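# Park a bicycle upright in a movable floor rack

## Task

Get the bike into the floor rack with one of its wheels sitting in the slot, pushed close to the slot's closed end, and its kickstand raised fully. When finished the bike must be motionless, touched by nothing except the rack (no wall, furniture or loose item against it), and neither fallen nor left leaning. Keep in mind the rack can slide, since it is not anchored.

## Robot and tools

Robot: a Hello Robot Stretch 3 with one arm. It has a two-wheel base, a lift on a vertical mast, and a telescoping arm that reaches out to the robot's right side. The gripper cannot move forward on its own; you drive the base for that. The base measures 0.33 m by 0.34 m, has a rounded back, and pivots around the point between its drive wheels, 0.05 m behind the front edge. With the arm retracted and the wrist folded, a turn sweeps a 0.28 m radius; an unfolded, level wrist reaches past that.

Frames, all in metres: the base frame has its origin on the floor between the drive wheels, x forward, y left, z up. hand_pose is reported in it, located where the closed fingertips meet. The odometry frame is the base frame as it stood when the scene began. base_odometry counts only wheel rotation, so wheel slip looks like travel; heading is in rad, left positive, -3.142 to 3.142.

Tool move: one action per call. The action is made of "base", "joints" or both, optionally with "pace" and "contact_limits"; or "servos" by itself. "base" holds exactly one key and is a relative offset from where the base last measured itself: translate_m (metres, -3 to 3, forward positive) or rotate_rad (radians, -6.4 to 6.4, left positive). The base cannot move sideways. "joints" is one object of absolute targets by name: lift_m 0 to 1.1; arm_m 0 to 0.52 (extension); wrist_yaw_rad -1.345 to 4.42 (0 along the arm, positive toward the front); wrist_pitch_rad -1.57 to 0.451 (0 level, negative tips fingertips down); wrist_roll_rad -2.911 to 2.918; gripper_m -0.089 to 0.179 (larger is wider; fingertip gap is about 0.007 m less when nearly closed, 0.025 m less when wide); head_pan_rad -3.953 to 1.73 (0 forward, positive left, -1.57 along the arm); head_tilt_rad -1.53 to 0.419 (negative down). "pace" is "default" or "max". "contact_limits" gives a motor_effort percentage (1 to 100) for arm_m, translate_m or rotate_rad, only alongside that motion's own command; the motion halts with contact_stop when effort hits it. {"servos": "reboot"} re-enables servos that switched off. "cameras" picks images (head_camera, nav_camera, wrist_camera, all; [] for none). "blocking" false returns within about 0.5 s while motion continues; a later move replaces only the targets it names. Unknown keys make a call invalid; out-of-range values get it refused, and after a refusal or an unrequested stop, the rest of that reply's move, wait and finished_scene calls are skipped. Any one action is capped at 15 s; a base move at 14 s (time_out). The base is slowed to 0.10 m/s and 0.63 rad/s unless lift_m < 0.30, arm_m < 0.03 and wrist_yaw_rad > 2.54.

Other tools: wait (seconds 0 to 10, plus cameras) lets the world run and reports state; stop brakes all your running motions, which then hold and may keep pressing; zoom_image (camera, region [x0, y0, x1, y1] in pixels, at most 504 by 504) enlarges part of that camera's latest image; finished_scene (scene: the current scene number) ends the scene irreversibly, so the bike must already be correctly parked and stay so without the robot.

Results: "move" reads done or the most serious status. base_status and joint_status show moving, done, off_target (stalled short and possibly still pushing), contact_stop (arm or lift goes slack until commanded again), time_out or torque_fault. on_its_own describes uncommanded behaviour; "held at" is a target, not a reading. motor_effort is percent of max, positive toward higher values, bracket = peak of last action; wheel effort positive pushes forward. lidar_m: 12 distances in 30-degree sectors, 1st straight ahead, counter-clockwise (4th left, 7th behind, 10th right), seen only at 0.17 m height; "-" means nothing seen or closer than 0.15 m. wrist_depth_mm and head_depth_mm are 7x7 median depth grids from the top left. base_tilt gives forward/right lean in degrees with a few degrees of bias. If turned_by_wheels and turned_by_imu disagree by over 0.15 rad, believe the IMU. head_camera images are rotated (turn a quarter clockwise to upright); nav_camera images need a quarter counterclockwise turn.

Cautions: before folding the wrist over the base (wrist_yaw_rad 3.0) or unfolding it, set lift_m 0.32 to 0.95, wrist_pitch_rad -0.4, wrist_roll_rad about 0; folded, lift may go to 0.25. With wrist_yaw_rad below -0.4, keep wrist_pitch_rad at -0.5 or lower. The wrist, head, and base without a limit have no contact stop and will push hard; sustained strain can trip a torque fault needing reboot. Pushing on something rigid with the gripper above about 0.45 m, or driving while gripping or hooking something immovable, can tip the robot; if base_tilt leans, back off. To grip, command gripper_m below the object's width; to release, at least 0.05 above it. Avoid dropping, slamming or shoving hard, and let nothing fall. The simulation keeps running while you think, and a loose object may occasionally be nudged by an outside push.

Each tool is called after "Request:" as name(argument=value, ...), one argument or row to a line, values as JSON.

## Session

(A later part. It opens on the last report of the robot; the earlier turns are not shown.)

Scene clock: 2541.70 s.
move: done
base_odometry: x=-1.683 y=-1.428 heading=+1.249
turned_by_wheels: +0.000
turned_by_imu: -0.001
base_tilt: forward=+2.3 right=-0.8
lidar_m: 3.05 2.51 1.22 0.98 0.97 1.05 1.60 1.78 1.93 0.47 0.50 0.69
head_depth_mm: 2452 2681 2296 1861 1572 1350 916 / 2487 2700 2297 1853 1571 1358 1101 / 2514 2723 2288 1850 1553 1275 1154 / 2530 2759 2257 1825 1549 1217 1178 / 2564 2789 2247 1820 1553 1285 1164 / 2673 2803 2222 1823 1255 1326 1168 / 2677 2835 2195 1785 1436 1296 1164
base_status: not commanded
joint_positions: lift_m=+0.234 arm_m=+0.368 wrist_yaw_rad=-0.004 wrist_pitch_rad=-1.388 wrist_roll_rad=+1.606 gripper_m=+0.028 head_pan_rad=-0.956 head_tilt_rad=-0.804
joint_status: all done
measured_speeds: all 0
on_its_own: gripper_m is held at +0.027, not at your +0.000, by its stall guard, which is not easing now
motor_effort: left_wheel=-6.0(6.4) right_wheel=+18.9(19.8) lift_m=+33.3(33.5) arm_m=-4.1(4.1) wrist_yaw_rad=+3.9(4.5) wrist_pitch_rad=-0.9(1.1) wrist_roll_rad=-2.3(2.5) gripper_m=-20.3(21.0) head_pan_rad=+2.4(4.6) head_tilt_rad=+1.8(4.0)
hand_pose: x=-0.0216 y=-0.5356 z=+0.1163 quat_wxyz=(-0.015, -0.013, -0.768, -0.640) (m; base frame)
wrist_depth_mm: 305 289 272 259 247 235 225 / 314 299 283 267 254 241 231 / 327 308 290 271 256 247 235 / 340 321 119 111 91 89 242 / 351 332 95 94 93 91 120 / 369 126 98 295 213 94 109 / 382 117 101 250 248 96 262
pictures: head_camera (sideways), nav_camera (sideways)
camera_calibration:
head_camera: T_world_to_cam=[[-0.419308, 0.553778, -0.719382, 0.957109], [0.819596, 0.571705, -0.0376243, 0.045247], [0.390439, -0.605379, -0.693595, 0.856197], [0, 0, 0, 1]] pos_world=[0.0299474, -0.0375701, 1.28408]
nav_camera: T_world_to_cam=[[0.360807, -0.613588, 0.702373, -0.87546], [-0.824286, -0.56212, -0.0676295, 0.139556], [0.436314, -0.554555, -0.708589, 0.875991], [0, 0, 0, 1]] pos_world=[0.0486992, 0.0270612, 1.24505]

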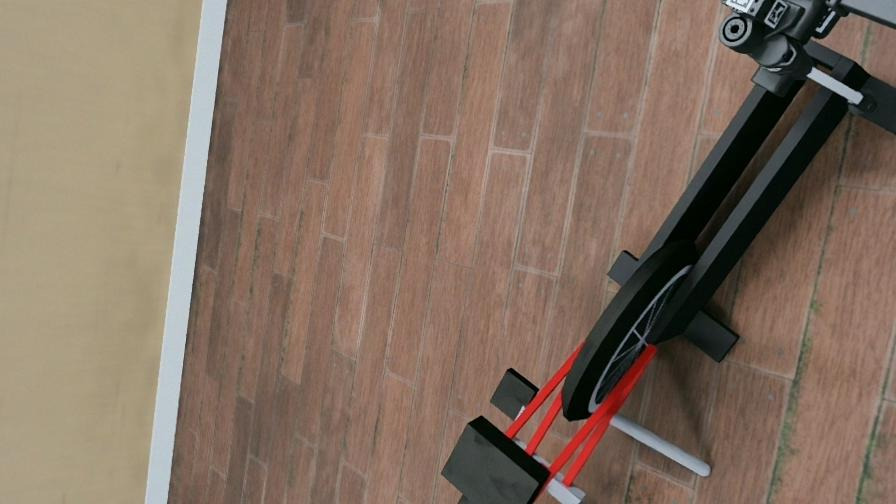

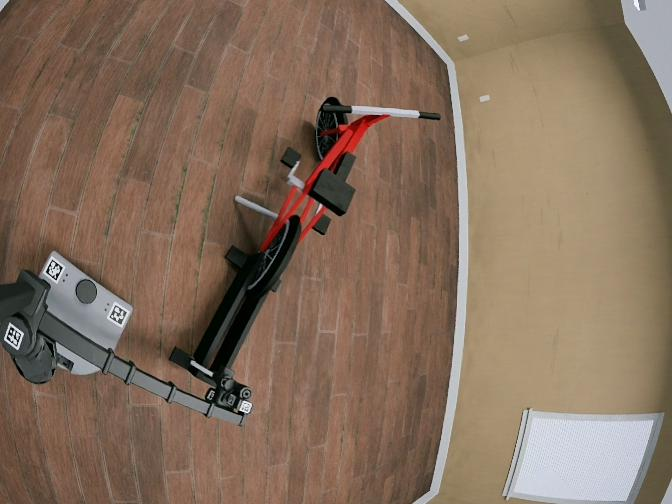

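Request:
move(
  joints={"wrist_roll_rad": 1.64, "arm_m": 0.355},
  cameras=["head_camera"],
)

Request:
zoom_image(
  camera="head_camera",
  region=[570, 220, 750, 400],
)

Scene clock: 2637.30 s.
move: done
base_odometry: x=-1.683 y=-1.428 heading=+1.249
turned_by_wheels: +0.000
turned_by_imu: -0.001
base_tilt: forward=+2.3 right=-0.8
lidar_m: 3.04 2.52 1.23 0.98 0.97 1.05 1.59 1.78 1.93 0.46 0.49 0.69
head_depth_mm: 2432 2687 2319 1868 1563 1352 877 / 2453 2717 2290 1858 1568 1350 1092 / 2482 2760 2257 1837 1553 1290 1161 / 2565 2790 2267 1819 1542 1205 1176 / 2596 2801 2230 1814 1548 1285 1168 / 2661 2862 2214 1828 1268 1323 1171 / 2678 2825 2191 1803 1445 1295 1166
base_status: not commanded
joint_positions: lift_m=+0.234 arm_m=+0.355 wrist_yaw_rad=+0.002 wrist_pitch_rad=-1.375 wrist_roll_rad=+1.633 gripper_m=+0.028 head_pan_rad=-0.956 head_tilt_rad=-0.804
joint_status: all done
measured_speeds: all 0
on_its_own: gripper_m is held at +0.027, not at your +0.000, by its stall guard, which is not easing now
motor_effort: left_wheel=-5.5(6.2) right_wheel=+11.5(19.7) lift_m=+33.1(33.2) arm_m=-21.9(23.1) wrist_yaw_rad=-2.1(3.3) wrist_pitch_rad=-3.1(3.2) wrist_roll_rad=+2.2(8.3) gripper_m=-20.2(21.1) head_pan_rad=+2.4(3.1) head_tilt_rad=+1.3(2.1)
hand_pose: x=-0.0215 y=-0.5258 z=+0.1166 quat_wxyz=(-0.023, -0.019, -0.772, -0.635) (m; base frame)
wrist_depth_mm: 306 291 274 260 247 235 223 / 318 299 281 267 253 241 229 / 330 311 292 272 255 244 233 / 345 325 132 112 91 89 240 / 357 339 95 94 93 91 137 / 375 125 99 296 216 94 108 / 389 117 102 260 252 96 262
pictures: head_camera (sideways)
camera_calibration:
head_camera: T_world_to_cam=[[-0.419269, 0.553668, -0.719489, 0.957249], [0.819574, 0.571736, -0.0376234, 0.0452459], [0.390527, -0.605449, -0.693483, 0.856052], [0, 0, 0, 1]] pos_world=[0.0299506, -0.0375713, 1.28409]

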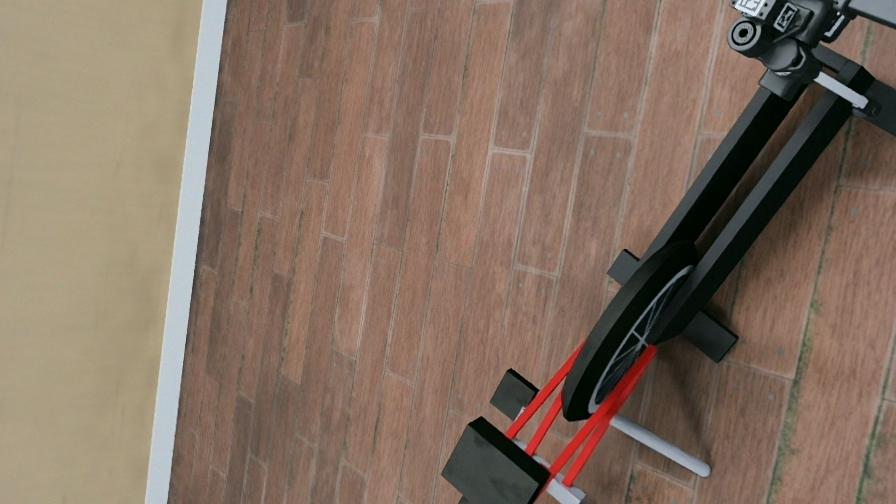

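Scaled by 2.800 from the camera's 896x504 image, which has a finer 1280x720 frame.

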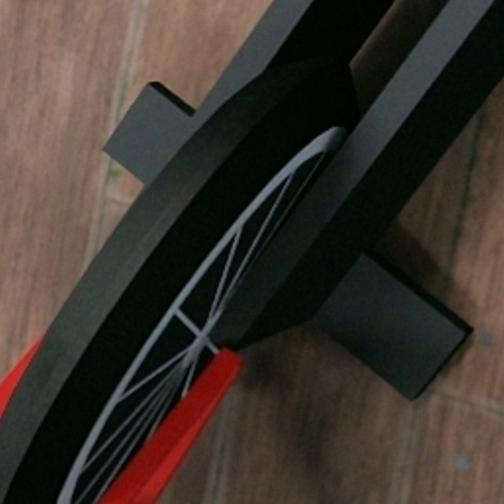

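Request:
move(
  joints={"wrist_roll_rad": 1.632, "arm_m": 0.360},
  cameras=[],
)

Request:
move(
  base={"translate_m": 0.06},
  cameras=["head_camera"],
)

Scene clock: 2642.83 s.
move: done
base_odometry: x=-1.683 y=-1.428 heading=+1.249
turned_by_wheels: +0.000
turned_by_imu: -0.001
base_tilt: forward=+2.3 right=-0.8
lidar_m: 3.04 2.52 1.23 0.98 0.97 1.05 1.59 1.78 1.93 0.47 0.49 0.69
head_depth_mm: 2426 2653 2297 1848 1556 1361 873 / 2473 2697 2288 1841 1567 1342 1107 / 2500 2735 2253 1851 1558 1268 1158 / 2553 2776 2246 1836 1548 1209 1179 / 2600 2739 2239 1811 1536 1280 1161 / 2672 2805 2235 1809 1266 1319 1168 / 2704 2835 2214 1799 1437 1299 1163
base_status: not commanded
joint_positions: lift_m=+0.234 arm_m=+0.360 wrist_yaw_rad=+0.002 wrist_pitch_rad=-1.378 wrist_roll_rad=+1.629 gripper_m=+0.028 head_pan_rad=-0.956 head_tilt_rad=-0.804
joint_status: all done
measured_speeds: all 0
on_its_own: gripper_m is held at +0.027, not at your +0.000, by its stall guard, which is not easing now
motor_effort: left_wheel=-4.8(5.5) right_wheel=+10.7(11.9) lift_m=+32.9(33.0) arm_m=+19.8(20.1) wrist_yaw_rad=-2.2(2.5) wrist_pitch_rad=-2.4(3.0) wrist_roll_rad=+1.2(4.0) gripper_m=-20.1(21.0) head_pan_rad=+2.8(3.1) head_tilt_rad=+1.9(2.0)
hand_pose: x=-0.0215 y=-0.5300 z=+0.1165 quat_wxyz=(-0.022, -0.018, -0.771, -0.636) (m; base frame)
wrist_depth_mm: 306 291 272 259 246 234 224 / 316 299 282 266 253 241 229 / 329 310 292 273 256 245 235 / 340 323 133 112 91 89 240 / 357 338 96 94 93 91 120 / 374 126 99 295 226 94 109 / 387 117 101 252 261 96 262
pictures: none
No camera images: "cameras" was empty.

Scene clock: 2644.53 s.
move: done
base_odometry: x=-1.664 y=-1.371 heading=+1.247
turned_by_wheels: -0.001
turned_by_imu: -0.015
base_tilt: forward=+2.3 right=-0.8
lidar_m: 1.29 2.64 1.27 1.00 0.99 1.07 1.60 1.83 1.97 0.47 0.49 0.67
head_depth_mm: 2388 2666 2287 1871 1564 1353 873 / 2463 2681 2260 1869 1565 1346 1110 / 2494 2718 2262 1846 1557 1272 1161 / 2534 2765 2249 1839 1554 1207 1176 / 2554 2736 2260 1829 1538 1282 1169 / 2595 2766 2208 1807 1211 1315 1171 / 2654 2819 2233 1803 1435 1299 1160
base_status: done
joint_positions: lift_m=+0.234 arm_m=+0.360 wrist_yaw_rad=+0.006 wrist_pitch_rad=-1.357 wrist_roll_rad=+1.606 gripper_m=+0.031 head_pan_rad=-0.955 head_tilt_rad=-0.803
joint_status: not commanded
measured_speeds: all 0
on_its_own: gripper_m is held at +0.030, not at your +0.000, by its stall guard, which is not easing now; right_wheel is at rest, and its effort (+41.3) is outside its rest range (-21 to +21)
motor_effort: left_wheel=-14.3(15.9) right_wheel=+41.3(43.8) lift_m=+16.0(32.9) arm_m=+10.8(19.8) wrist_yaw_rad=-5.1(5.8) wrist_pitch_rad=-6.3(6.5) wrist_roll_rad=+8.2(8.5) gripper_m=-19.3(20.9) head_pan_rad=+2.2(3.3) head_tilt_rad=+1.7(2.0)
hand_pose: x=-0.0214 y=-0.5355 z=+0.1171 quat_wxyz=(-0.012, -0.009, -0.778, -0.628) (m; base frame)
wrist_depth_mm: 319 300 278 264 248 234 222 / 328 307 288 271 255 240 229 / 342 318 297 275 257 245 234 / 356 331 119 110 91 89 239 / 371 97 95 94 93 92 139 / 385 126 98 298 211 94 110 / 400 118 101 303 232 96 260
pictures: head_camera (sideways)
camera_calibration:
head_camera: T_world_to_cam=[[-0.419243, 0.553456, -0.719668, 0.957481], [0.819497, 0.571848, -0.0376218, 0.0452444], [0.390718, -0.605538, -0.693299, 0.85581], [0, 0, 0, 1]] pos_world=[0.0299587, -0.0375715, 1.2841]

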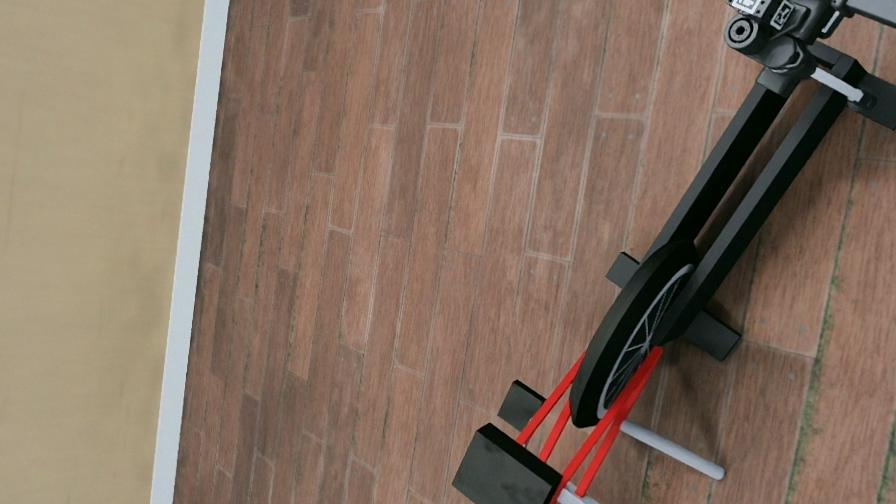

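Request:
move(
  joints={"gripper_m": 0.179},
  cameras=[],
)

Request:
move(
  joints={"lift_m": 0.42},
  cameras=["head_camera","wrist_camera"],
)

Request:
move(
  joints={"arm_m": 0.05, "head_pan_rad": -1.5, "head_tilt_rad": -0.95},
  cameras=[],
)

Request:
move(
  base={"translate_m": 0.45},
  cameras=["head_camera","nav_camera"],
)

Scene clock: 2674.70 s.
move: done
base_odometry: x=-1.664 y=-1.371 heading=+1.249
turned_by_wheels: +0.001
turned_by_imu: +0.001
base_tilt: forward=+2.3 right=-0.8
lidar_m: 1.29 2.62 1.27 1.00 0.99 1.07 1.60 1.84 1.98 0.48 0.50 0.67
head_depth_mm: 2401 2658 2283 1858 1568 1348 876 / 2426 2694 2262 1872 1571 1348 1117 / 2452 2728 2279 1837 1565 1265 1162 / 2523 2746 2216 1832 1544 1206 1177 / 2570 2752 2230 1810 1547 1281 1182 / 2608 2844 2213 1818 1220 1327 1167 / 2672 2834 2203 1817 1426 1298 1159
base_status: not commanded
joint_positions: lift_m=+0.234 arm_m=+0.360 wrist_yaw_rad=-0.002 wrist_pitch_rad=-1.359 wrist_roll_rad=+1.633 gripper_m=+0.179 head_pan_rad=-0.955 head_tilt_rad=-0.803
joint_status: all done
measured_speeds: all 0
motor_effort: left_wheel=-2.5(14.5) right_wheel=+5.9(41.4) lift_m=+27.9(27.9) arm_m=-19.0(22.7) wrist_yaw_rad=+1.0(5.7) wrist_pitch_rad=-6.1(7.3) wrist_roll_rad=-0.4(8.5) gripper_m=+0.0(81.8) head_pan_rad=+2.5(3.3) head_tilt_rad=+1.5(2.7)
hand_pose: x=-0.0216 y=-0.5349 z=+0.1170 quat_wxyz=(-0.025, -0.021, -0.777, -0.628) (m; base frame)
wrist_depth_mm: 314 295 276 260 246 234 222 / 324 305 285 269 253 239 228 / 337 316 295 272 191 239 234 / 352 326 94 93 90 90 238 / 364 96 95 95 114 92 132 / 385 124 108 299 200 95 115 / 401 121 103 273 259 99 260
pictures: none
No camera images: "cameras" was empty.

Scene clock: 2677.23 s.
move: done
base_odometry: x=-1.664 y=-1.371 heading=+1.249
turned_by_wheels: +0.000
turned_by_imu: -0.001
base_tilt: forward=+2.3 right=-0.8
lidar_m: 1.30 2.62 1.27 1.00 0.99 1.07 1.59 1.84 1.98 0.50 0.51 0.68
head_depth_mm: 2398 2631 2274 1872 1572 854 1153 / 2465 2737 2275 1857 1565 1349 1127 / 2506 2703 2274 1859 1561 1271 1167 / 2522 2749 2254 1847 1553 1198 1176 / 2574 2739 2239 1811 1533 1272 1173 / 2594 2805 2221 1800 1238 1327 1171 / 2657 2843 2197 1818 1424 1288 1162
base_status: not commanded
joint_positions: lift_m=+0.420 arm_m=+0.360 wrist_yaw_rad=-0.002 wrist_pitch_rad=-1.384 wrist_roll_rad=+1.633 gripper_m=+0.179 head_pan_rad=-0.955 head_tilt_rad=-0.803
joint_status: all done
measured_speeds: all 0
motor_effort: left_wheel=-1.6(2.4) right_wheel=+4.4(6.3) lift_m=+30.1(32.5) arm_m=-6.0(18.7) wrist_yaw_rad=+0.9(3.3) wrist_pitch_rad=-1.2(6.0) wrist_roll_rad=-0.6(0.8) gripper_m=-0.1(1.5) head_pan_rad=+2.9(3.4) head_tilt_rad=+0.7(2.2)
hand_pose: x=-0.0216 y=-0.5286 z=+0.3024 quat_wxyz=(-0.024, -0.021, -0.769, -0.638) (m; base frame)
wrist_depth_mm: 521 494 467 441 418 399 385 / 536 504 481 455 432 414 391 / 561 527 499 457 282 423 403 / 582 546 514 470 450 439 410 / 604 566 532 485 465 453 132 / 639 142 550 501 474 467 112 / 667 125 574 542 495 482 449
pictures: head_camera (sideways), wrist_camera
camera_calibration:
head_camera: T_world_to_cam=[[-0.419242, 0.553456, -0.719668, 0.957482], [0.819497, 0.571848, -0.0376218, 0.0452444], [0.390718, -0.605538, -0.693298, 0.855809], [0, 0, 0, 1]] pos_world=[0.0299587, -0.0375716, 1.2841]
wrist_camera: T_world_to_cam=[[0.189523, 0.958042, -0.215026, 0.591444], [0.969597, -0.148084, 0.194815, -0.083971], [0.154799, -0.245411, -0.95698, 0.32614], [0, 0, 0, 1]] pos_world=[-0.0811605, -0.499025, 0.455644]

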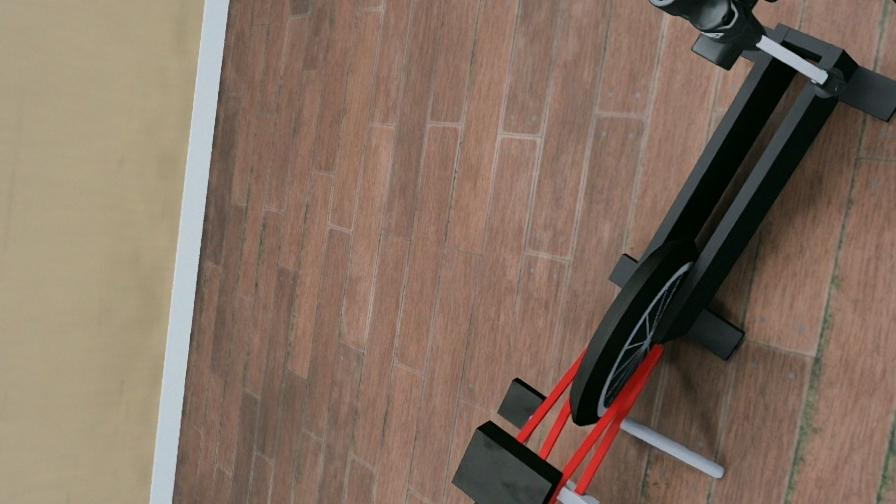

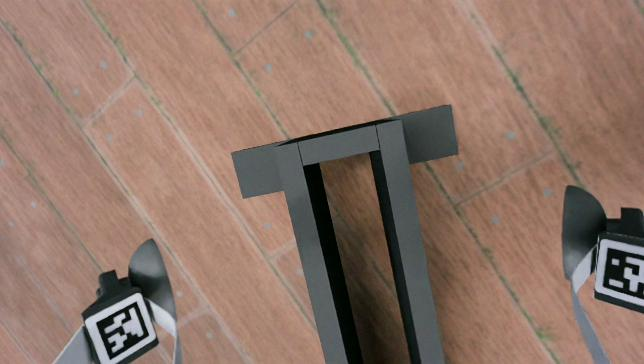

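Scene clock: 2680.73 s.
move: done
base_odometry: x=-1.664 y=-1.371 heading=+1.249
turned_by_wheels: +0.000
turned_by_imu: -0.001
base_tilt: forward=+2.3 right=-0.8
lidar_m: 1.29 2.62 1.27 1.00 0.99 1.07 1.60 1.84 1.98 0.49 0.51 0.67
head_depth_mm: 2624 2300 1927 1652 1432 1275 1145 / 2851 2255 1924 1637 1435 1273 1113 / 2720 2273 1902 1613 1432 1264 591 / 2717 2249 1873 1624 1345 1246 683 / 2638 2223 1878 1605 1407 1248 1126 / 2587 2235 1866 1605 1406 1238 1128 / 2495 2213 1843 1598 1195 1234 1120
base_status: not commanded
joint_positions: lift_m=+0.420 arm_m=+0.050 wrist_yaw_rad=+0.000 wrist_pitch_rad=-1.385 wrist_roll_rad=+1.633 gripper_m=+0.179 head_pan_rad=-1.495 head_tilt_rad=-0.938
joint_status: all done
measured_speeds: all 0
motor_effort: left_wheel=-1.6(1.8) right_wheel=+4.2(5.0) lift_m=+25.5(30.1) arm_m=-19.6(21.7) wrist_yaw_rad=+0.9(2.2) wrist_pitch_rad=-0.9(1.7) wrist_roll_rad=-0.3(0.7) gripper_m=+0.4(1.5) head_pan_rad=-2.2(3.7) head_tilt_rad=-5.8(8.0)
hand_pose: x=-0.0215 y=-0.2184 z=+0.3024 quat_wxyz=(-0.024, -0.020, -0.769, -0.638) (m; base frame)
wrist_depth_mm: 521 491 463 444 273 259 248 / 535 510 486 458 289 264 254 / 561 528 495 466 442 273 261 / 566 502 510 487 458 283 265 / - 362 528 499 469 293 132 / 649 141 550 522 492 467 112 / 666 121 566 535 507 478 449
pictures: none
No camera images: "cameras" was empty.

Scene clock: 2686.33 s.
move: done
base_odometry: x=-1.522 y=-0.944 heading=+1.249
turned_by_wheels: +0.000
turned_by_imu: +0.000
base_tilt: forward=+2.4 right=-0.8
lidar_m: 2.57 2.53 1.50 1.18 1.17 1.26 1.89 0.70 0.51 0.48 0.48 0.54
head_depth_mm: 2832 2294 1898 1635 1430 1254 1147 / 2711 2251 1898 1650 1429 1226 1114 / 2658 2282 1899 1625 1430 1231 589 / 2575 2250 1888 1613 1359 1238 682 / 2517 2220 1873 1605 1405 1240 1124 / 2452 2221 1865 1608 833 1213 1129 / 2343 2197 1846 1600 838 1236 1123
base_status: done
joint_positions: lift_m=+0.420 arm_m=+0.050 wrist_yaw_rad=+0.000 wrist_pitch_rad=-1.385 wrist_roll_rad=+1.633 gripper_m=+0.179 head_pan_rad=-1.495 head_tilt_rad=-0.938
joint_status: not commanded
measured_speeds: all 0
motor_effort: left_wheel=+2.9(8.8) right_wheel=+2.8(7.2) lift_m=+22.7(25.6) arm_m=-19.3(20.0) wrist_yaw_rad=+0.2(1.5) wrist_pitch_rad=-1.2(2.0) wrist_roll_rad=-0.3(0.8) gripper_m=-0.1(1.8) head_pan_rad=-1.7(3.2) head_tilt_rad=-5.4(6.6)
hand_pose: x=-0.0215 y=-0.2184 z=+0.3024 quat_wxyz=(-0.024, -0.020, -0.769, -0.638) (m; base frame)
wrist_depth_mm: 334 485 464 443 273 259 247 / 335 499 483 452 288 265 255 / 341 513 498 470 445 273 262 / 324 361 506 481 457 281 265 / 312 360 532 506 471 295 132 / 289 142 556 524 492 466 112 / 264 123 570 536 505 480 451
pictures: head_camera (sideways), nav_camera (sideways)
camera_calibration:
head_camera: T_world_to_cam=[[-0.0825233, 0.780214, -0.620045, 0.825612], [0.996447, 0.0751187, -0.0380963, 0.044776], [0.0168537, -0.620985, -0.783641, 0.975577], [0, 0, 0, 1]] pos_world=[0.00707321, -0.0416987, 1.27812]
nav_camera: T_world_to_cam=[[0.00143539, -0.79912, 0.60117, -0.741399], [-0.996617, -0.0505403, -0.0648023, 0.136915], [0.0821681, -0.599044, -0.796489, 0.992456], [0, 0, 0, 1]] pos_world=[0.055968, 0.00897805, 1.24506]

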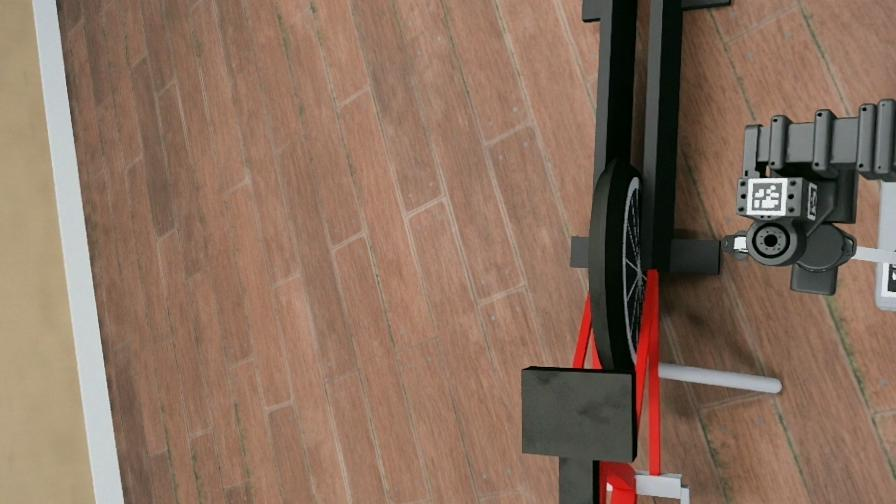

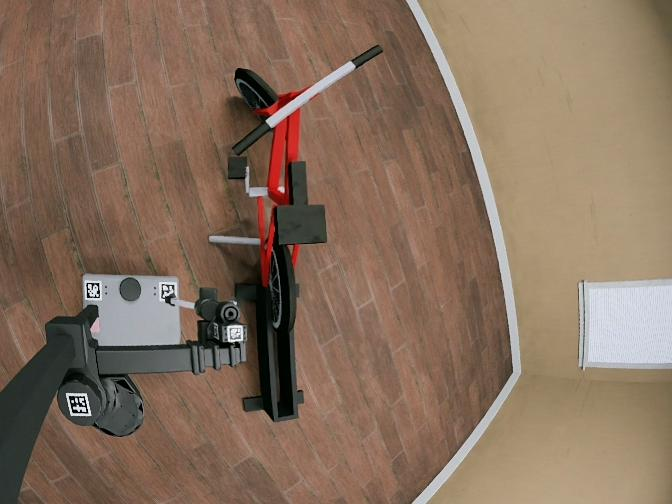

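Request:
zoom_image(
  camera="head_camera",
  region=[560, 200, 740, 380],
)

Scaled by 2.800 from the camera's 896x504 image, which has a finer 1280x720 frame.

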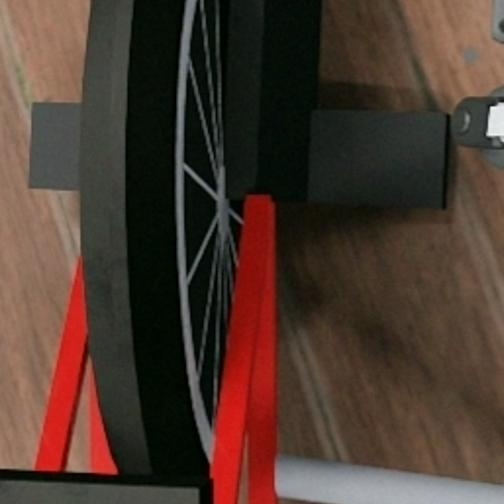

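Request:
move(
  base={"translate_m": -0.45},
  joints={"head_pan_rad": -1.2, "head_tilt_rad": -0.9},
  cameras=[],
)

Request:
move(
  joints={"arm_m": 0.362, "wrist_pitch_rad": -1.40},
  cameras=["wrist_camera", "head_camera"],
)

Scene clock: 2739.37 s.
move: done
base_odometry: x=-1.664 y=-1.371 heading=+1.249
turned_by_wheels: +0.000
turned_by_imu: -0.004
base_tilt: forward=+2.3 right=-0.8
lidar_m: 1.29 2.63 1.27 1.00 0.99 1.07 1.60 1.84 1.98 0.50 0.51 0.68
head_depth_mm: 2637 2421 1982 1694 1466 1294 1152 / 2580 2432 1988 1696 1455 1268 578 / 2607 2432 1977 1672 1459 1230 612 / 2574 2401 1962 1663 1452 1241 1146 / 2555 2386 1950 1674 1442 1249 1140 / 2575 2383 1925 1652 1198 1270 1132 / 2495 2351 1964 1648 1209 1268 1130
base_status: done
joint_positions: lift_m=+0.420 arm_m=+0.050 wrist_yaw_rad=+0.000 wrist_pitch_rad=-1.385 wrist_roll_rad=+1.633 gripper_m=+0.179 head_pan_rad=-1.205 head_tilt_rad=-0.902
joint_status: all done
measured_speeds: all 0
motor_effort: left_wheel=+0.3(5.5) right_wheel=-2.4(7.0) lift_m=+23.5(23.7) arm_m=-18.7(19.3) wrist_yaw_rad=-0.3(1.4) wrist_pitch_rad=-1.0(1.8) wrist_roll_rad=-0.4(0.8) gripper_m=+0.4(1.5) head_pan_rad=+3.3(4.2) head_tilt_rad=+0.7(6.6)
hand_pose: x=-0.0215 y=-0.2184 z=+0.3024 quat_wxyz=(-0.024, -0.020, -0.769, -0.638) (m; base frame)
wrist_depth_mm: 525 498 468 442 272 258 248 / 542 513 479 457 287 266 253 / 569 528 498 471 442 273 262 / 569 498 507 487 456 280 265 / - 362 532 500 475 293 132 / 643 141 546 521 487 465 112 / 660 121 566 539 506 476 450
pictures: none
No camera images: "cameras" was empty.

Scene clock: 2742.87 s.
move: done
base_odometry: x=-1.664 y=-1.371 heading=+1.249
turned_by_wheels: +0.000
turned_by_imu: -0.001
base_tilt: forward=+2.3 right=-0.8
lidar_m: 1.30 2.63 1.27 1.00 0.99 1.07 1.61 1.83 1.98 0.50 0.51 0.67
head_depth_mm: 2659 2471 2006 1695 767 686 1117 / 2630 2437 1988 1690 803 1269 1098 / 2607 2417 1987 1673 1457 1221 1147 / 2579 2389 1973 1674 1450 1238 1149 / 2583 2369 1963 1672 1448 1256 1139 / 2543 2330 1945 1650 1192 1265 1134 / 2520 2361 1930 1635 1201 1263 1136
base_status: not commanded
joint_positions: lift_m=+0.420 arm_m=+0.362 wrist_yaw_rad=+0.000 wrist_pitch_rad=-1.394 wrist_roll_rad=+1.633 gripper_m=+0.179 head_pan_rad=-1.205 head_tilt_rad=-0.902
joint_status: all done
measured_speeds: all 0
motor_effort: left_wheel=+0.4(0.4) right_wheel=-2.4(2.8) lift_m=+23.8(24.0) arm_m=+19.3(21.6) wrist_yaw_rad=+0.5(1.3) wrist_pitch_rad=-1.2(3.0) wrist_roll_rad=-0.4(0.8) gripper_m=-0.2(2.1) head_pan_rad=+2.6(3.3) head_tilt_rad=+0.9(1.8)
hand_pose: x=-0.0215 y=-0.5281 z=+0.3022 quat_wxyz=(-0.024, -0.020, -0.766, -0.642) (m; base frame)
wrist_depth_mm: 516 488 466 441 419 401 385 / 536 507 474 451 430 413 393 / 549 524 495 456 430 424 405 / 578 544 511 470 448 437 415 / 597 554 526 483 461 453 132 / 635 142 546 504 477 464 112 / 660 125 570 532 500 479 454
pictures: head_camera (sideways), wrist_camera
camera_calibration:
head_camera: T_world_to_cam=[[-0.293487, 0.703176, -0.647618, 0.862825], [0.934147, 0.354855, -0.0380375, 0.0450813], [0.203064, -0.616134, -0.761015, 0.945021], [0, 0, 0, 1]] pos_world=[0.0192157, -0.0404562, 1.27967]
wrist_camera: T_world_to_cam=[[0.188017, 0.960468, -0.205308, 0.589142], [0.969828, -0.148525, 0.193322, -0.0836536], [0.155186, -0.235461, -0.959414, 0.332058], [0, 0, 0, 1]] pos_world=[-0.0811696, -0.500089, 0.455709]

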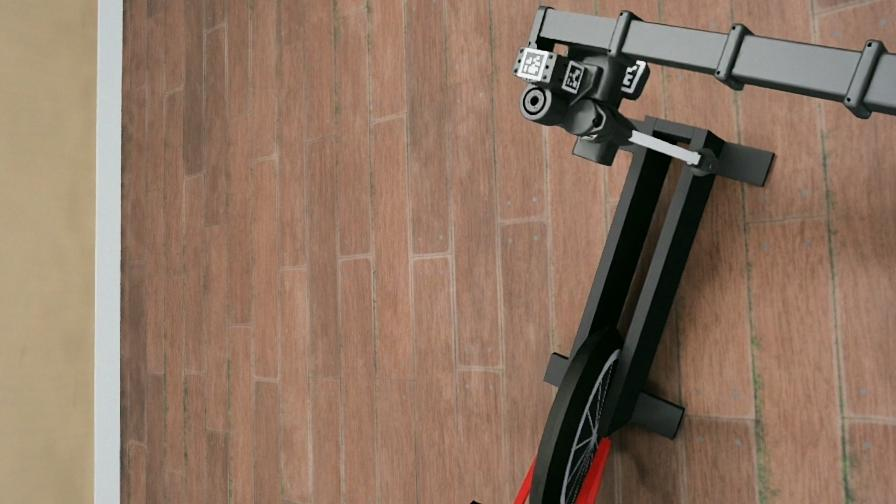

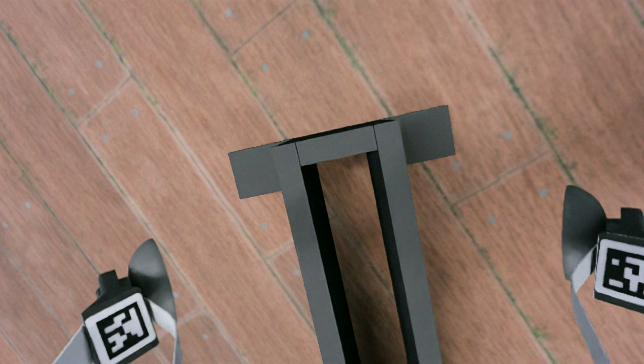

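Request:
move(
  joints={"arm_m": 0.400, "wrist_roll_rad": 1.548, "lift_m": 0.3},
  cameras=["wrist_camera"],
)

Scene clock: 2763.40 s.
move: done
base_odometry: x=-1.664 y=-1.371 heading=+1.249
turned_by_wheels: +0.000
turned_by_imu: -0.001
base_tilt: forward=+2.3 right=-0.8
lidar_m: 1.30 2.62 1.27 1.00 0.99 1.07 1.60 1.84 1.98 0.50 0.51 0.68
head_depth_mm: 2657 2460 2006 1685 1439 1270 1162 / 2593 2414 2006 1697 908 1159 706 / 2599 2388 1978 1675 1448 1219 1149 / 2594 2404 1950 1660 1451 1247 1142 / 2548 2377 1962 1657 1447 1249 1143 / 2561 2351 1945 1641 1196 1270 1138 / 2508 2317 1925 1646 1205 1260 1134
base_status: not commanded
joint_positions: lift_m=+0.300 arm_m=+0.400 wrist_yaw_rad=+0.000 wrist_pitch_rad=-1.395 wrist_roll_rad=+1.553 gripper_m=+0.179 head_pan_rad=-1.205 head_tilt_rad=-0.902
joint_status: all done
measured_speeds: all 0
motor_effort: left_wheel=+0.0(0.5) right_wheel=-1.7(2.6) lift_m=+22.6(24.3) arm_m=+18.8(21.2) wrist_yaw_rad=+0.0(1.6) wrist_pitch_rad=-1.2(1.7) wrist_roll_rad=-1.8(4.7) gripper_m=+0.0(1.5) head_pan_rad=+2.7(3.0) head_tilt_rad=+1.3(1.4)
hand_pose: x=-0.0215 y=-0.5659 z=+0.1822 quat_wxyz=(+0.007, +0.005, -0.766, -0.642) (m; base frame)
wrist_depth_mm: 379 359 343 325 309 297 282 / 392 372 352 334 317 304 290 / 407 385 361 332 190 306 297 / 418 396 311 161 167 158 303 / 438 410 389 249 290 162 132 / 452 142 401 205 333 166 115 / 471 125 411 175 366 335 328
pictures: wrist_camera
camera_calibration:
wrist_camera: T_world_to_cam=[[0.108831, 0.972341, -0.206661, 0.606098], [0.981135, -0.0716527, 0.179557, -0.0198049], [0.159783, -0.222303, -0.961796, 0.215991], [0, 0, 0, 1]] pos_world=[-0.0810428, -0.542737, 0.336552]

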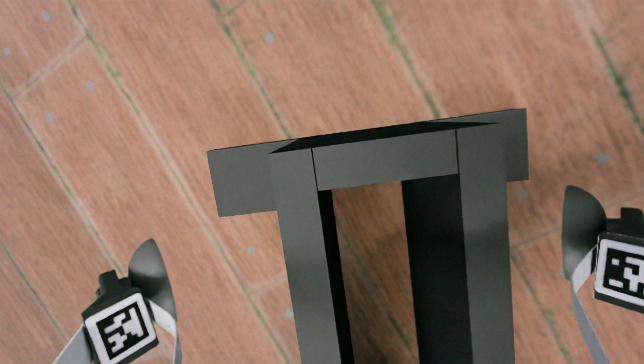

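Request:
move(
  joints={"arm_m": 0.391, "wrist_roll_rad": 1.543, "lift_m": 0.234},
  cameras=[],
)

Request:
move(
  joints={"gripper_m": 0.0},
  cameras=["wrist_camera", "head_camera"],
)

Scene clock: 2775.67 s.
move: done
base_odometry: x=-1.664 y=-1.371 heading=+1.249
turned_by_wheels: +0.000
turned_by_imu: -0.001
base_tilt: forward=+2.3 right=-0.8
lidar_m: 1.29 2.63 1.26 1.00 0.99 1.07 1.60 1.84 1.98 0.50 0.51 0.68
head_depth_mm: 2641 2448 1993 1686 1468 1273 1154 / 2597 2438 1981 1681 1457 972 778 / 2616 2410 1979 1675 1464 1214 1148 / 2601 2402 1974 1673 1451 1242 1138 / 2574 2369 1945 1651 1448 1251 1137 / 2531 2365 1939 1653 1201 1273 1140 / 2530 2354 1923 1646 1211 1263 1128
base_status: not commanded
joint_positions: lift_m=+0.234 arm_m=+0.391 wrist_yaw_rad=+0.000 wrist_pitch_rad=-1.395 wrist_roll_rad=+1.548 gripper_m=+0.179 head_pan_rad=-1.205 head_tilt_rad=-0.902
joint_status: all done
measured_speeds: all 0
motor_effort: left_wheel=+0.3(0.5) right_wheel=-2.2(2.7) lift_m=+22.6(23.8) arm_m=-19.3(20.7) wrist_yaw_rad=-1.3(1.5) wrist_pitch_rad=-0.8(1.6) wrist_roll_rad=-1.7(4.7) gripper_m=+0.3(1.2) head_pan_rad=+2.7(3.3) head_tilt_rad=+1.2(1.6)
hand_pose: x=-0.0215 y=-0.5568 z=+0.1162 quat_wxyz=(+0.009, +0.007, -0.766, -0.642) (m; base frame)
wrist_depth_mm: 304 290 274 262 249 237 226 / 313 297 282 268 255 243 232 / 324 306 290 271 254 - 239 / 334 318 96 95 94 93 244 / 347 330 98 196 157 94 132 / 363 130 102 293 203 97 115 / 376 121 104 304 229 100 263
pictures: none
No camera images: "cameras" was empty.

Scene clock: 2778.40 s.
move: done
base_odometry: x=-1.664 y=-1.371 heading=+1.249
turned_by_wheels: +0.000
turned_by_imu: -0.001
base_tilt: forward=+2.3 right=-0.8
lidar_m: 1.29 2.63 1.27 1.00 0.99 1.07 1.61 1.83 1.98 0.50 0.51 0.68
head_depth_mm: 2663 2485 2009 1704 1465 1272 1154 / 2642 2424 1996 1684 1461 969 777 / 2609 2408 1983 1679 1457 1217 1143 / 2589 2392 1957 1681 1441 1241 1149 / 2548 2384 1957 1668 1443 1249 1137 / 2554 2348 1942 1655 1200 1265 1136 / 2503 2343 1924 1647 1208 1261 1130
base_status: not commanded
joint_positions: lift_m=+0.234 arm_m=+0.391 wrist_yaw_rad=+0.000 wrist_pitch_rad=-1.392 wrist_roll_rad=+1.547 gripper_m=+0.003 head_pan_rad=-1.205 head_tilt_rad=-0.902
joint_status: all done
measured_speeds: all 0
motor_effort: left_wheel=+0.0(0.4) right_wheel=-2.3(2.9) lift_m=+23.1(23.4) arm_m=-8.9(19.7) wrist_yaw_rad=+0.4(1.6) wrist_pitch_rad=-1.5(2.2) wrist_roll_rad=-1.3(1.9) gripper_m=-63.1(99.3) head_pan_rad=+2.5(3.2) head_tilt_rad=+1.7(1.7)
hand_pose: x=-0.0215 y=-0.5575 z=+0.1162 quat_wxyz=(+0.010, +0.007, -0.767, -0.641) (m; base frame)
wrist_depth_mm: 306 290 275 261 249 237 227 / 317 300 283 268 255 242 232 / 327 309 290 272 234 - 238 / 339 320 98 96 94 94 244 / 349 334 99 245 158 95 141 / 364 126 104 294 207 98 110 / 382 118 105 299 236 101 265
pictures: head_camera (sideways), wrist_camera
camera_calibration:
head_camera: T_world_to_cam=[[-0.293458, 0.703095, -0.647719, 0.862957], [0.934148, 0.354853, -0.0380372, 0.0450809], [0.203101, -0.616228, -0.760929, 0.944909], [0, 0, 0, 1]] pos_world=[0.0192168, -0.040459, 1.27968]
wrist_camera: T_world_to_cam=[[0.102526, 0.972522, -0.20902, 0.58451], [0.98176, -0.0651083, 0.178628, -0.00358881], [0.160111, -0.223522, -0.961459, 0.153721], [0, 0, 0, 1]] pos_world=[-0.0810166, -0.534322, 0.270612]

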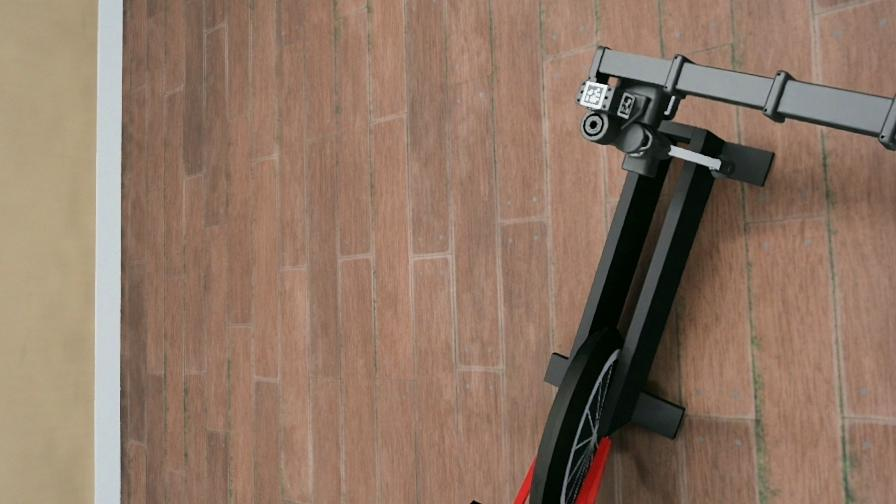

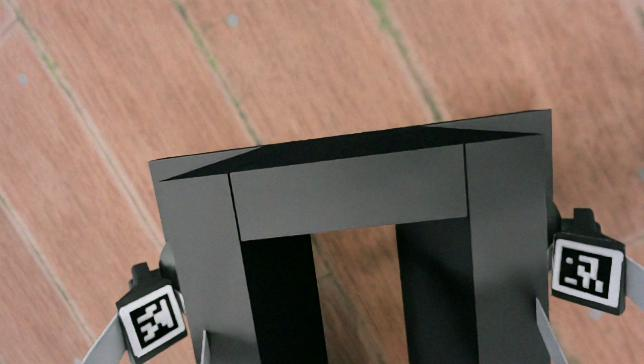

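Request:
move(
  joints={"arm_m": 0.409, "wrist_pitch_rad": -1.455, "lift_m": 0.2295},
  cameras=["head_camera"],
)

Request:
zoom_image(
  camera="head_camera",
  region=[520, 300, 724, 504],
)

Scene clock: 2787.60 s.
move: contact_stop
base_odometry: x=-1.664 y=-1.371 heading=+1.248
turned_by_wheels: +0.000
turned_by_imu: -0.002
base_tilt: forward=+2.3 right=-0.8
lidar_m: 1.30 2.64 1.27 1.00 0.99 1.07 1.60 1.84 1.98 0.51 0.52 0.68
head_depth_mm: 2640 2478 2004 1695 1461 1274 1155 / 2608 2447 1995 1680 975 1020 781 / 2642 2411 1979 1667 1442 1216 1151 / 2582 2399 1951 1677 1450 1238 1142 / 2561 2394 1957 1667 1436 1253 1143 / 2555 2360 1942 1651 1202 1269 1135 / 2539 2335 1925 1632 1208 1261 1129
base_status: not commanded
joint_positions: lift_m=+0.233 arm_m=+0.409 wrist_yaw_rad=+0.005 wrist_pitch_rad=-1.419 wrist_roll_rad=+1.531 gripper_m=+0.021 head_pan_rad=-1.205 head_tilt_rad=-0.902
joint_status: lift_m contact_stop (moved -0.001 of -0.004); the others done
measured_speeds: all 0
on_its_own: gripper_m is held at +0.020, not at your +0.000, by its stall guard, which is not easing now; lift_m is slack since a contact_stop
motor_effort: left_wheel=-1.4(1.4) right_wheel=+7.9(7.9) lift_m=+26.1(26.4) arm_m=+20.6(22.7) wrist_yaw_rad=-5.0(5.4) wrist_pitch_rad=-6.8(8.5) wrist_roll_rad=+3.9(4.2) gripper_m=-20.1(21.2) head_pan_rad=+2.7(3.2) head_tilt_rad=+1.2(1.8)
hand_pose: x=-0.0215 y=-0.5687 z=+0.1143 quat_wxyz=(+0.017, +0.015, -0.758, -0.651) (m; base frame)
wrist_depth_mm: 298 284 271 260 249 239 229 / 305 292 278 268 256 245 235 / 316 300 285 270 254 247 241 / 328 311 98 97 95 94 246 / 340 325 99 260 152 96 247 / 351 127 103 294 208 99 112 / 365 118 105 298 226 101 268
pictures: head_camera (sideways)
camera_calibration:
head_camera: T_world_to_cam=[[-0.293437, 0.703043, -0.647785, 0.863042], [0.934149, 0.35485, -0.038037, 0.0450807], [0.203125, -0.616289, -0.760873, 0.944835], [0, 0, 0, 1]] pos_world=[0.0192175, -0.0404608, 1.27968]

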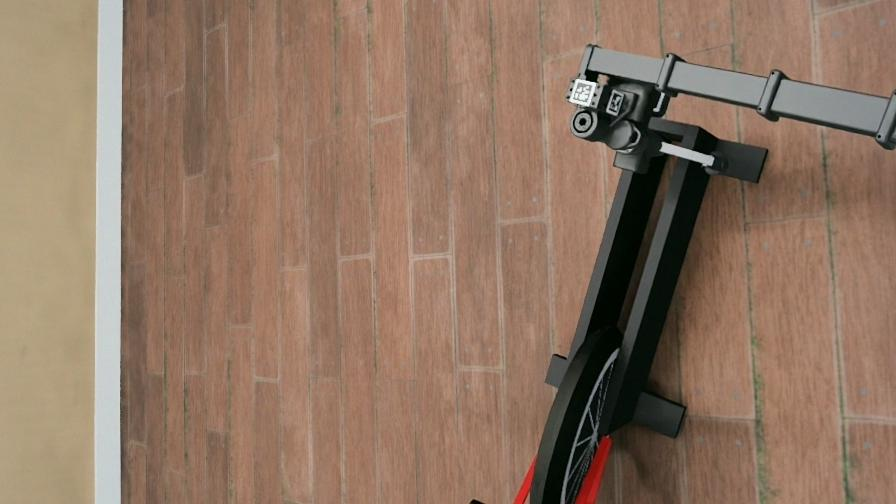

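Scaled by 2.471 from the camera's 896x504 image, which has a finer 1280x720 frame.

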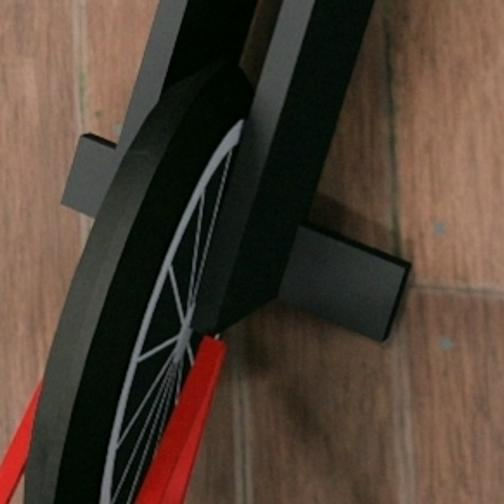

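Request:
move(
  joints={"gripper_m": 0.179},
  cameras=[],
)

Request:
move(
  joints={"lift_m": 0.42},
  cameras=[],
)

Request:
move(
  joints={"gripper_m": -0.02, "arm_m": 0.518, "wrist_pitch_rad": -1.40, "head_pan_rad": -1.4},
  cameras=["wrist_camera","head_camera"],
)

Scene clock: 2862.27 s.
move: done
base_odometry: x=-1.664 y=-1.371 heading=+1.248
turned_by_wheels: +0.000
turned_by_imu: -0.001
base_tilt: forward=+2.3 right=-0.8
lidar_m: 1.30 2.63 1.27 1.00 1.00 1.07 1.60 1.84 1.98 0.51 0.52 0.68
head_depth_mm: 2674 2444 2008 1702 1467 1280 1149 / 2657 2425 1997 1694 978 1015 783 / 2612 2412 1983 1684 1450 1228 1153 / 2583 2411 1977 1679 1451 1240 1145 / 2535 2369 1938 1660 1446 1259 1139 / 2541 2355 1936 1652 1207 1267 1136 / 2520 2337 1945 1641 1200 1263 1138
base_status: not commanded
joint_positions: lift_m=+0.233 arm_m=+0.409 wrist_yaw_rad=+0.002 wrist_pitch_rad=-1.441 wrist_roll_rad=+1.539 gripper_m=+0.179 head_pan_rad=-1.205 head_tilt_rad=-0.902
joint_status: all done
measured_speeds: all 0
on_its_own: lift_m is slack since a contact_stop
motor_effort: left_wheel=-0.9(1.5) right_wheel=+4.0(7.9) lift_m=+26.0(26.4) arm_m=+11.4(20.9) wrist_yaw_rad=-0.6(6.2) wrist_pitch_rad=-2.5(7.4) wrist_roll_rad=+1.2(4.1) gripper_m=-0.1(82.6) head_pan_rad=+2.5(3.4) head_tilt_rad=-0.1(1.7)
hand_pose: x=-0.0215 y=-0.5630 z=+0.1145 quat_wxyz=(+0.013, +0.011, -0.751, -0.660) (m; base frame)
wrist_depth_mm: 292 279 267 258 249 240 231 / 300 286 274 264 255 245 238 / 310 297 284 269 233 251 243 / 320 302 96 96 95 96 250 / 326 99 98 284 133 97 132 / 341 121 113 294 201 100 116 / 349 120 104 300 197 103 269
pictures: none
No camera images: "cameras" was empty.

Scene clock: 2864.80 s.
move: done
base_odometry: x=-1.664 y=-1.371 heading=+1.248
turned_by_wheels: +0.000
turned_by_imu: -0.001
base_tilt: forward=+2.3 right=-0.8
lidar_m: 1.30 2.63 1.27 1.00 1.00 1.07 1.60 1.84 1.98 0.51 0.52 0.68
head_depth_mm: 2645 2427 2017 1692 773 674 1119 / 2632 2420 2012 1679 892 1249 1099 / 2614 2415 1983 1664 1449 1218 1149 / 2580 2391 1959 1652 1454 1236 1144 / 2565 2375 1951 1653 1436 1247 1143 / 2554 2382 1926 1648 1206 1268 1140 / 2524 2378 1924 1630 1199 1266 1133
base_status: not commanded
joint_positions: lift_m=+0.420 arm_m=+0.409 wrist_yaw_rad=+0.002 wrist_pitch_rad=-1.448 wrist_roll_rad=+1.539 gripper_m=+0.179 head_pan_rad=-1.205 head_tilt_rad=-0.902
joint_status: all done
measured_speeds: all 0
motor_effort: left_wheel=-0.6(1.2) right_wheel=+4.7(5.0) lift_m=+30.0(31.6) arm_m=-3.9(11.0) wrist_yaw_rad=-1.2(3.0) wrist_pitch_rad=-1.5(3.0) wrist_roll_rad=+1.3(1.3) gripper_m=+0.2(1.7) head_pan_rad=+2.5(3.2) head_tilt_rad=+0.9(1.5)
hand_pose: x=-0.0215 y=-0.5612 z=+0.3014 quat_wxyz=(+0.013, +0.011, -0.749, -0.662) (m; base frame)
wrist_depth_mm: 491 476 457 437 421 410 395 / 509 482 468 452 434 423 409 / 518 503 483 454 282 433 417 / 541 516 491 465 368 442 423 / 550 530 515 486 463 458 132 / 581 142 529 498 480 470 113 / 600 125 547 521 490 478 459
pictures: none
No camera images: "cameras" was empty.

Scene clock: 2867.33 s.
move: done
base_odometry: x=-1.664 y=-1.371 heading=+1.248
turned_by_wheels: +0.000
turned_by_imu: -0.001
base_tilt: forward=+2.3 right=-0.8
lidar_m: 1.30 2.63 1.27 1.00 0.99 1.07 1.60 1.83 1.98 0.51 0.52 0.68
head_depth_mm: 2807 2451 2010 1691 1463 1294 1154 / 2805 2419 1983 908 1376 675 586 / 2745 2410 1965 926 1435 1256 1153 / 2661 2385 1959 1672 1451 1239 1146 / 2614 2384 1950 1662 1435 1232 1141 / 2524 2361 1939 1659 1442 1246 1136 / 2493 2364 1940 1644 1434 1245 1132
base_status: not commanded
joint_positions: lift_m=+0.420 arm_m=+0.518 wrist_yaw_rad=+0.001 wrist_pitch_rad=-1.402 wrist_roll_rad=+1.540 gripper_m=-0.020 head_pan_rad=-1.394 head_tilt_rad=-0.902
joint_status: all done
measured_speeds: all 0
motor_effort: left_wheel=-0.9(1.1) right_wheel=+4.4(4.8) lift_m=+27.2(29.9) arm_m=+18.0(21.2) wrist_yaw_rad=+0.6(2.1) wrist_pitch_rad=+0.3(1.9) wrist_roll_rad=+1.0(1.3) gripper_m=-7.1(83.1) head_pan_rad=-2.1(2.9) head_tilt_rad=+0.5(1.8)
hand_pose: x=-0.0215 y=-0.6819 z=+0.3020 quat_wxyz=(+0.012, +0.010, -0.764, -0.645) (m; base frame)
wrist_depth_mm: 517 492 463 441 422 404 387 / 535 506 473 456 432 415 398 / 548 519 490 469 404 258 263 / 566 536 504 482 411 305 284 / 585 562 524 152 297 317 297 / 615 574 543 129 124 281 308 / 638 597 565 519 509 339 320
pictures: head_camera (sideways), wrist_camera
camera_calibration:
head_camera: T_world_to_cam=[[-0.156071, 0.745612, -0.647846, 0.862285], [0.984194, 0.172962, -0.0380368, 0.0447751], [0.083692, -0.643543, -0.760821, 0.945496], [0, 0, 0, 1]] pos_world=[0.01138, -0.0422068, 1.27968]
wrist_camera: T_world_to_cam=[[0.0946425, 0.975329, -0.199439, 0.743247], [0.982466, -0.0591822, 0.176801, -0.0402882], [0.160636, -0.212675, -0.963829, 0.312662], [0, 0, 0, 1]] pos_world=[-0.0809857, -0.6608, 0.456708]

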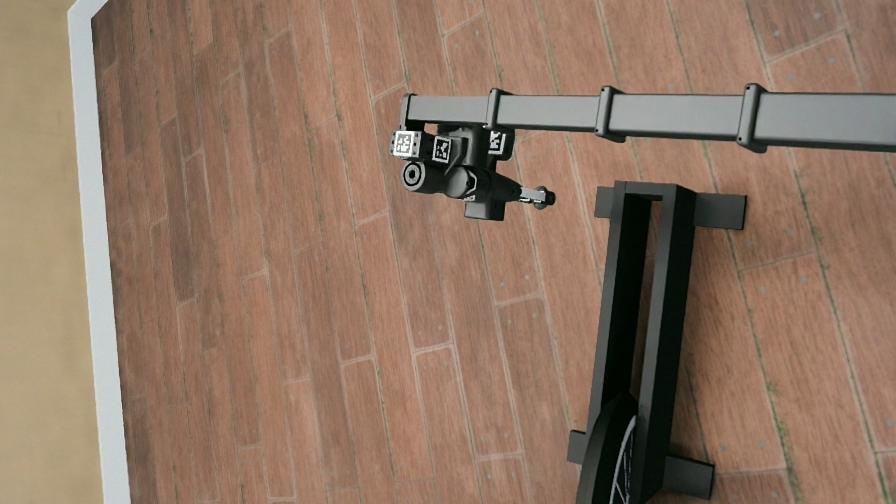

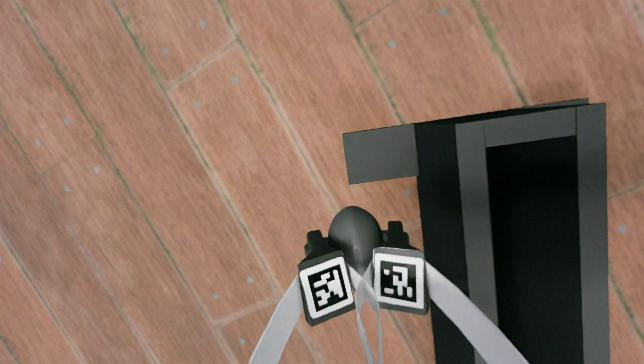

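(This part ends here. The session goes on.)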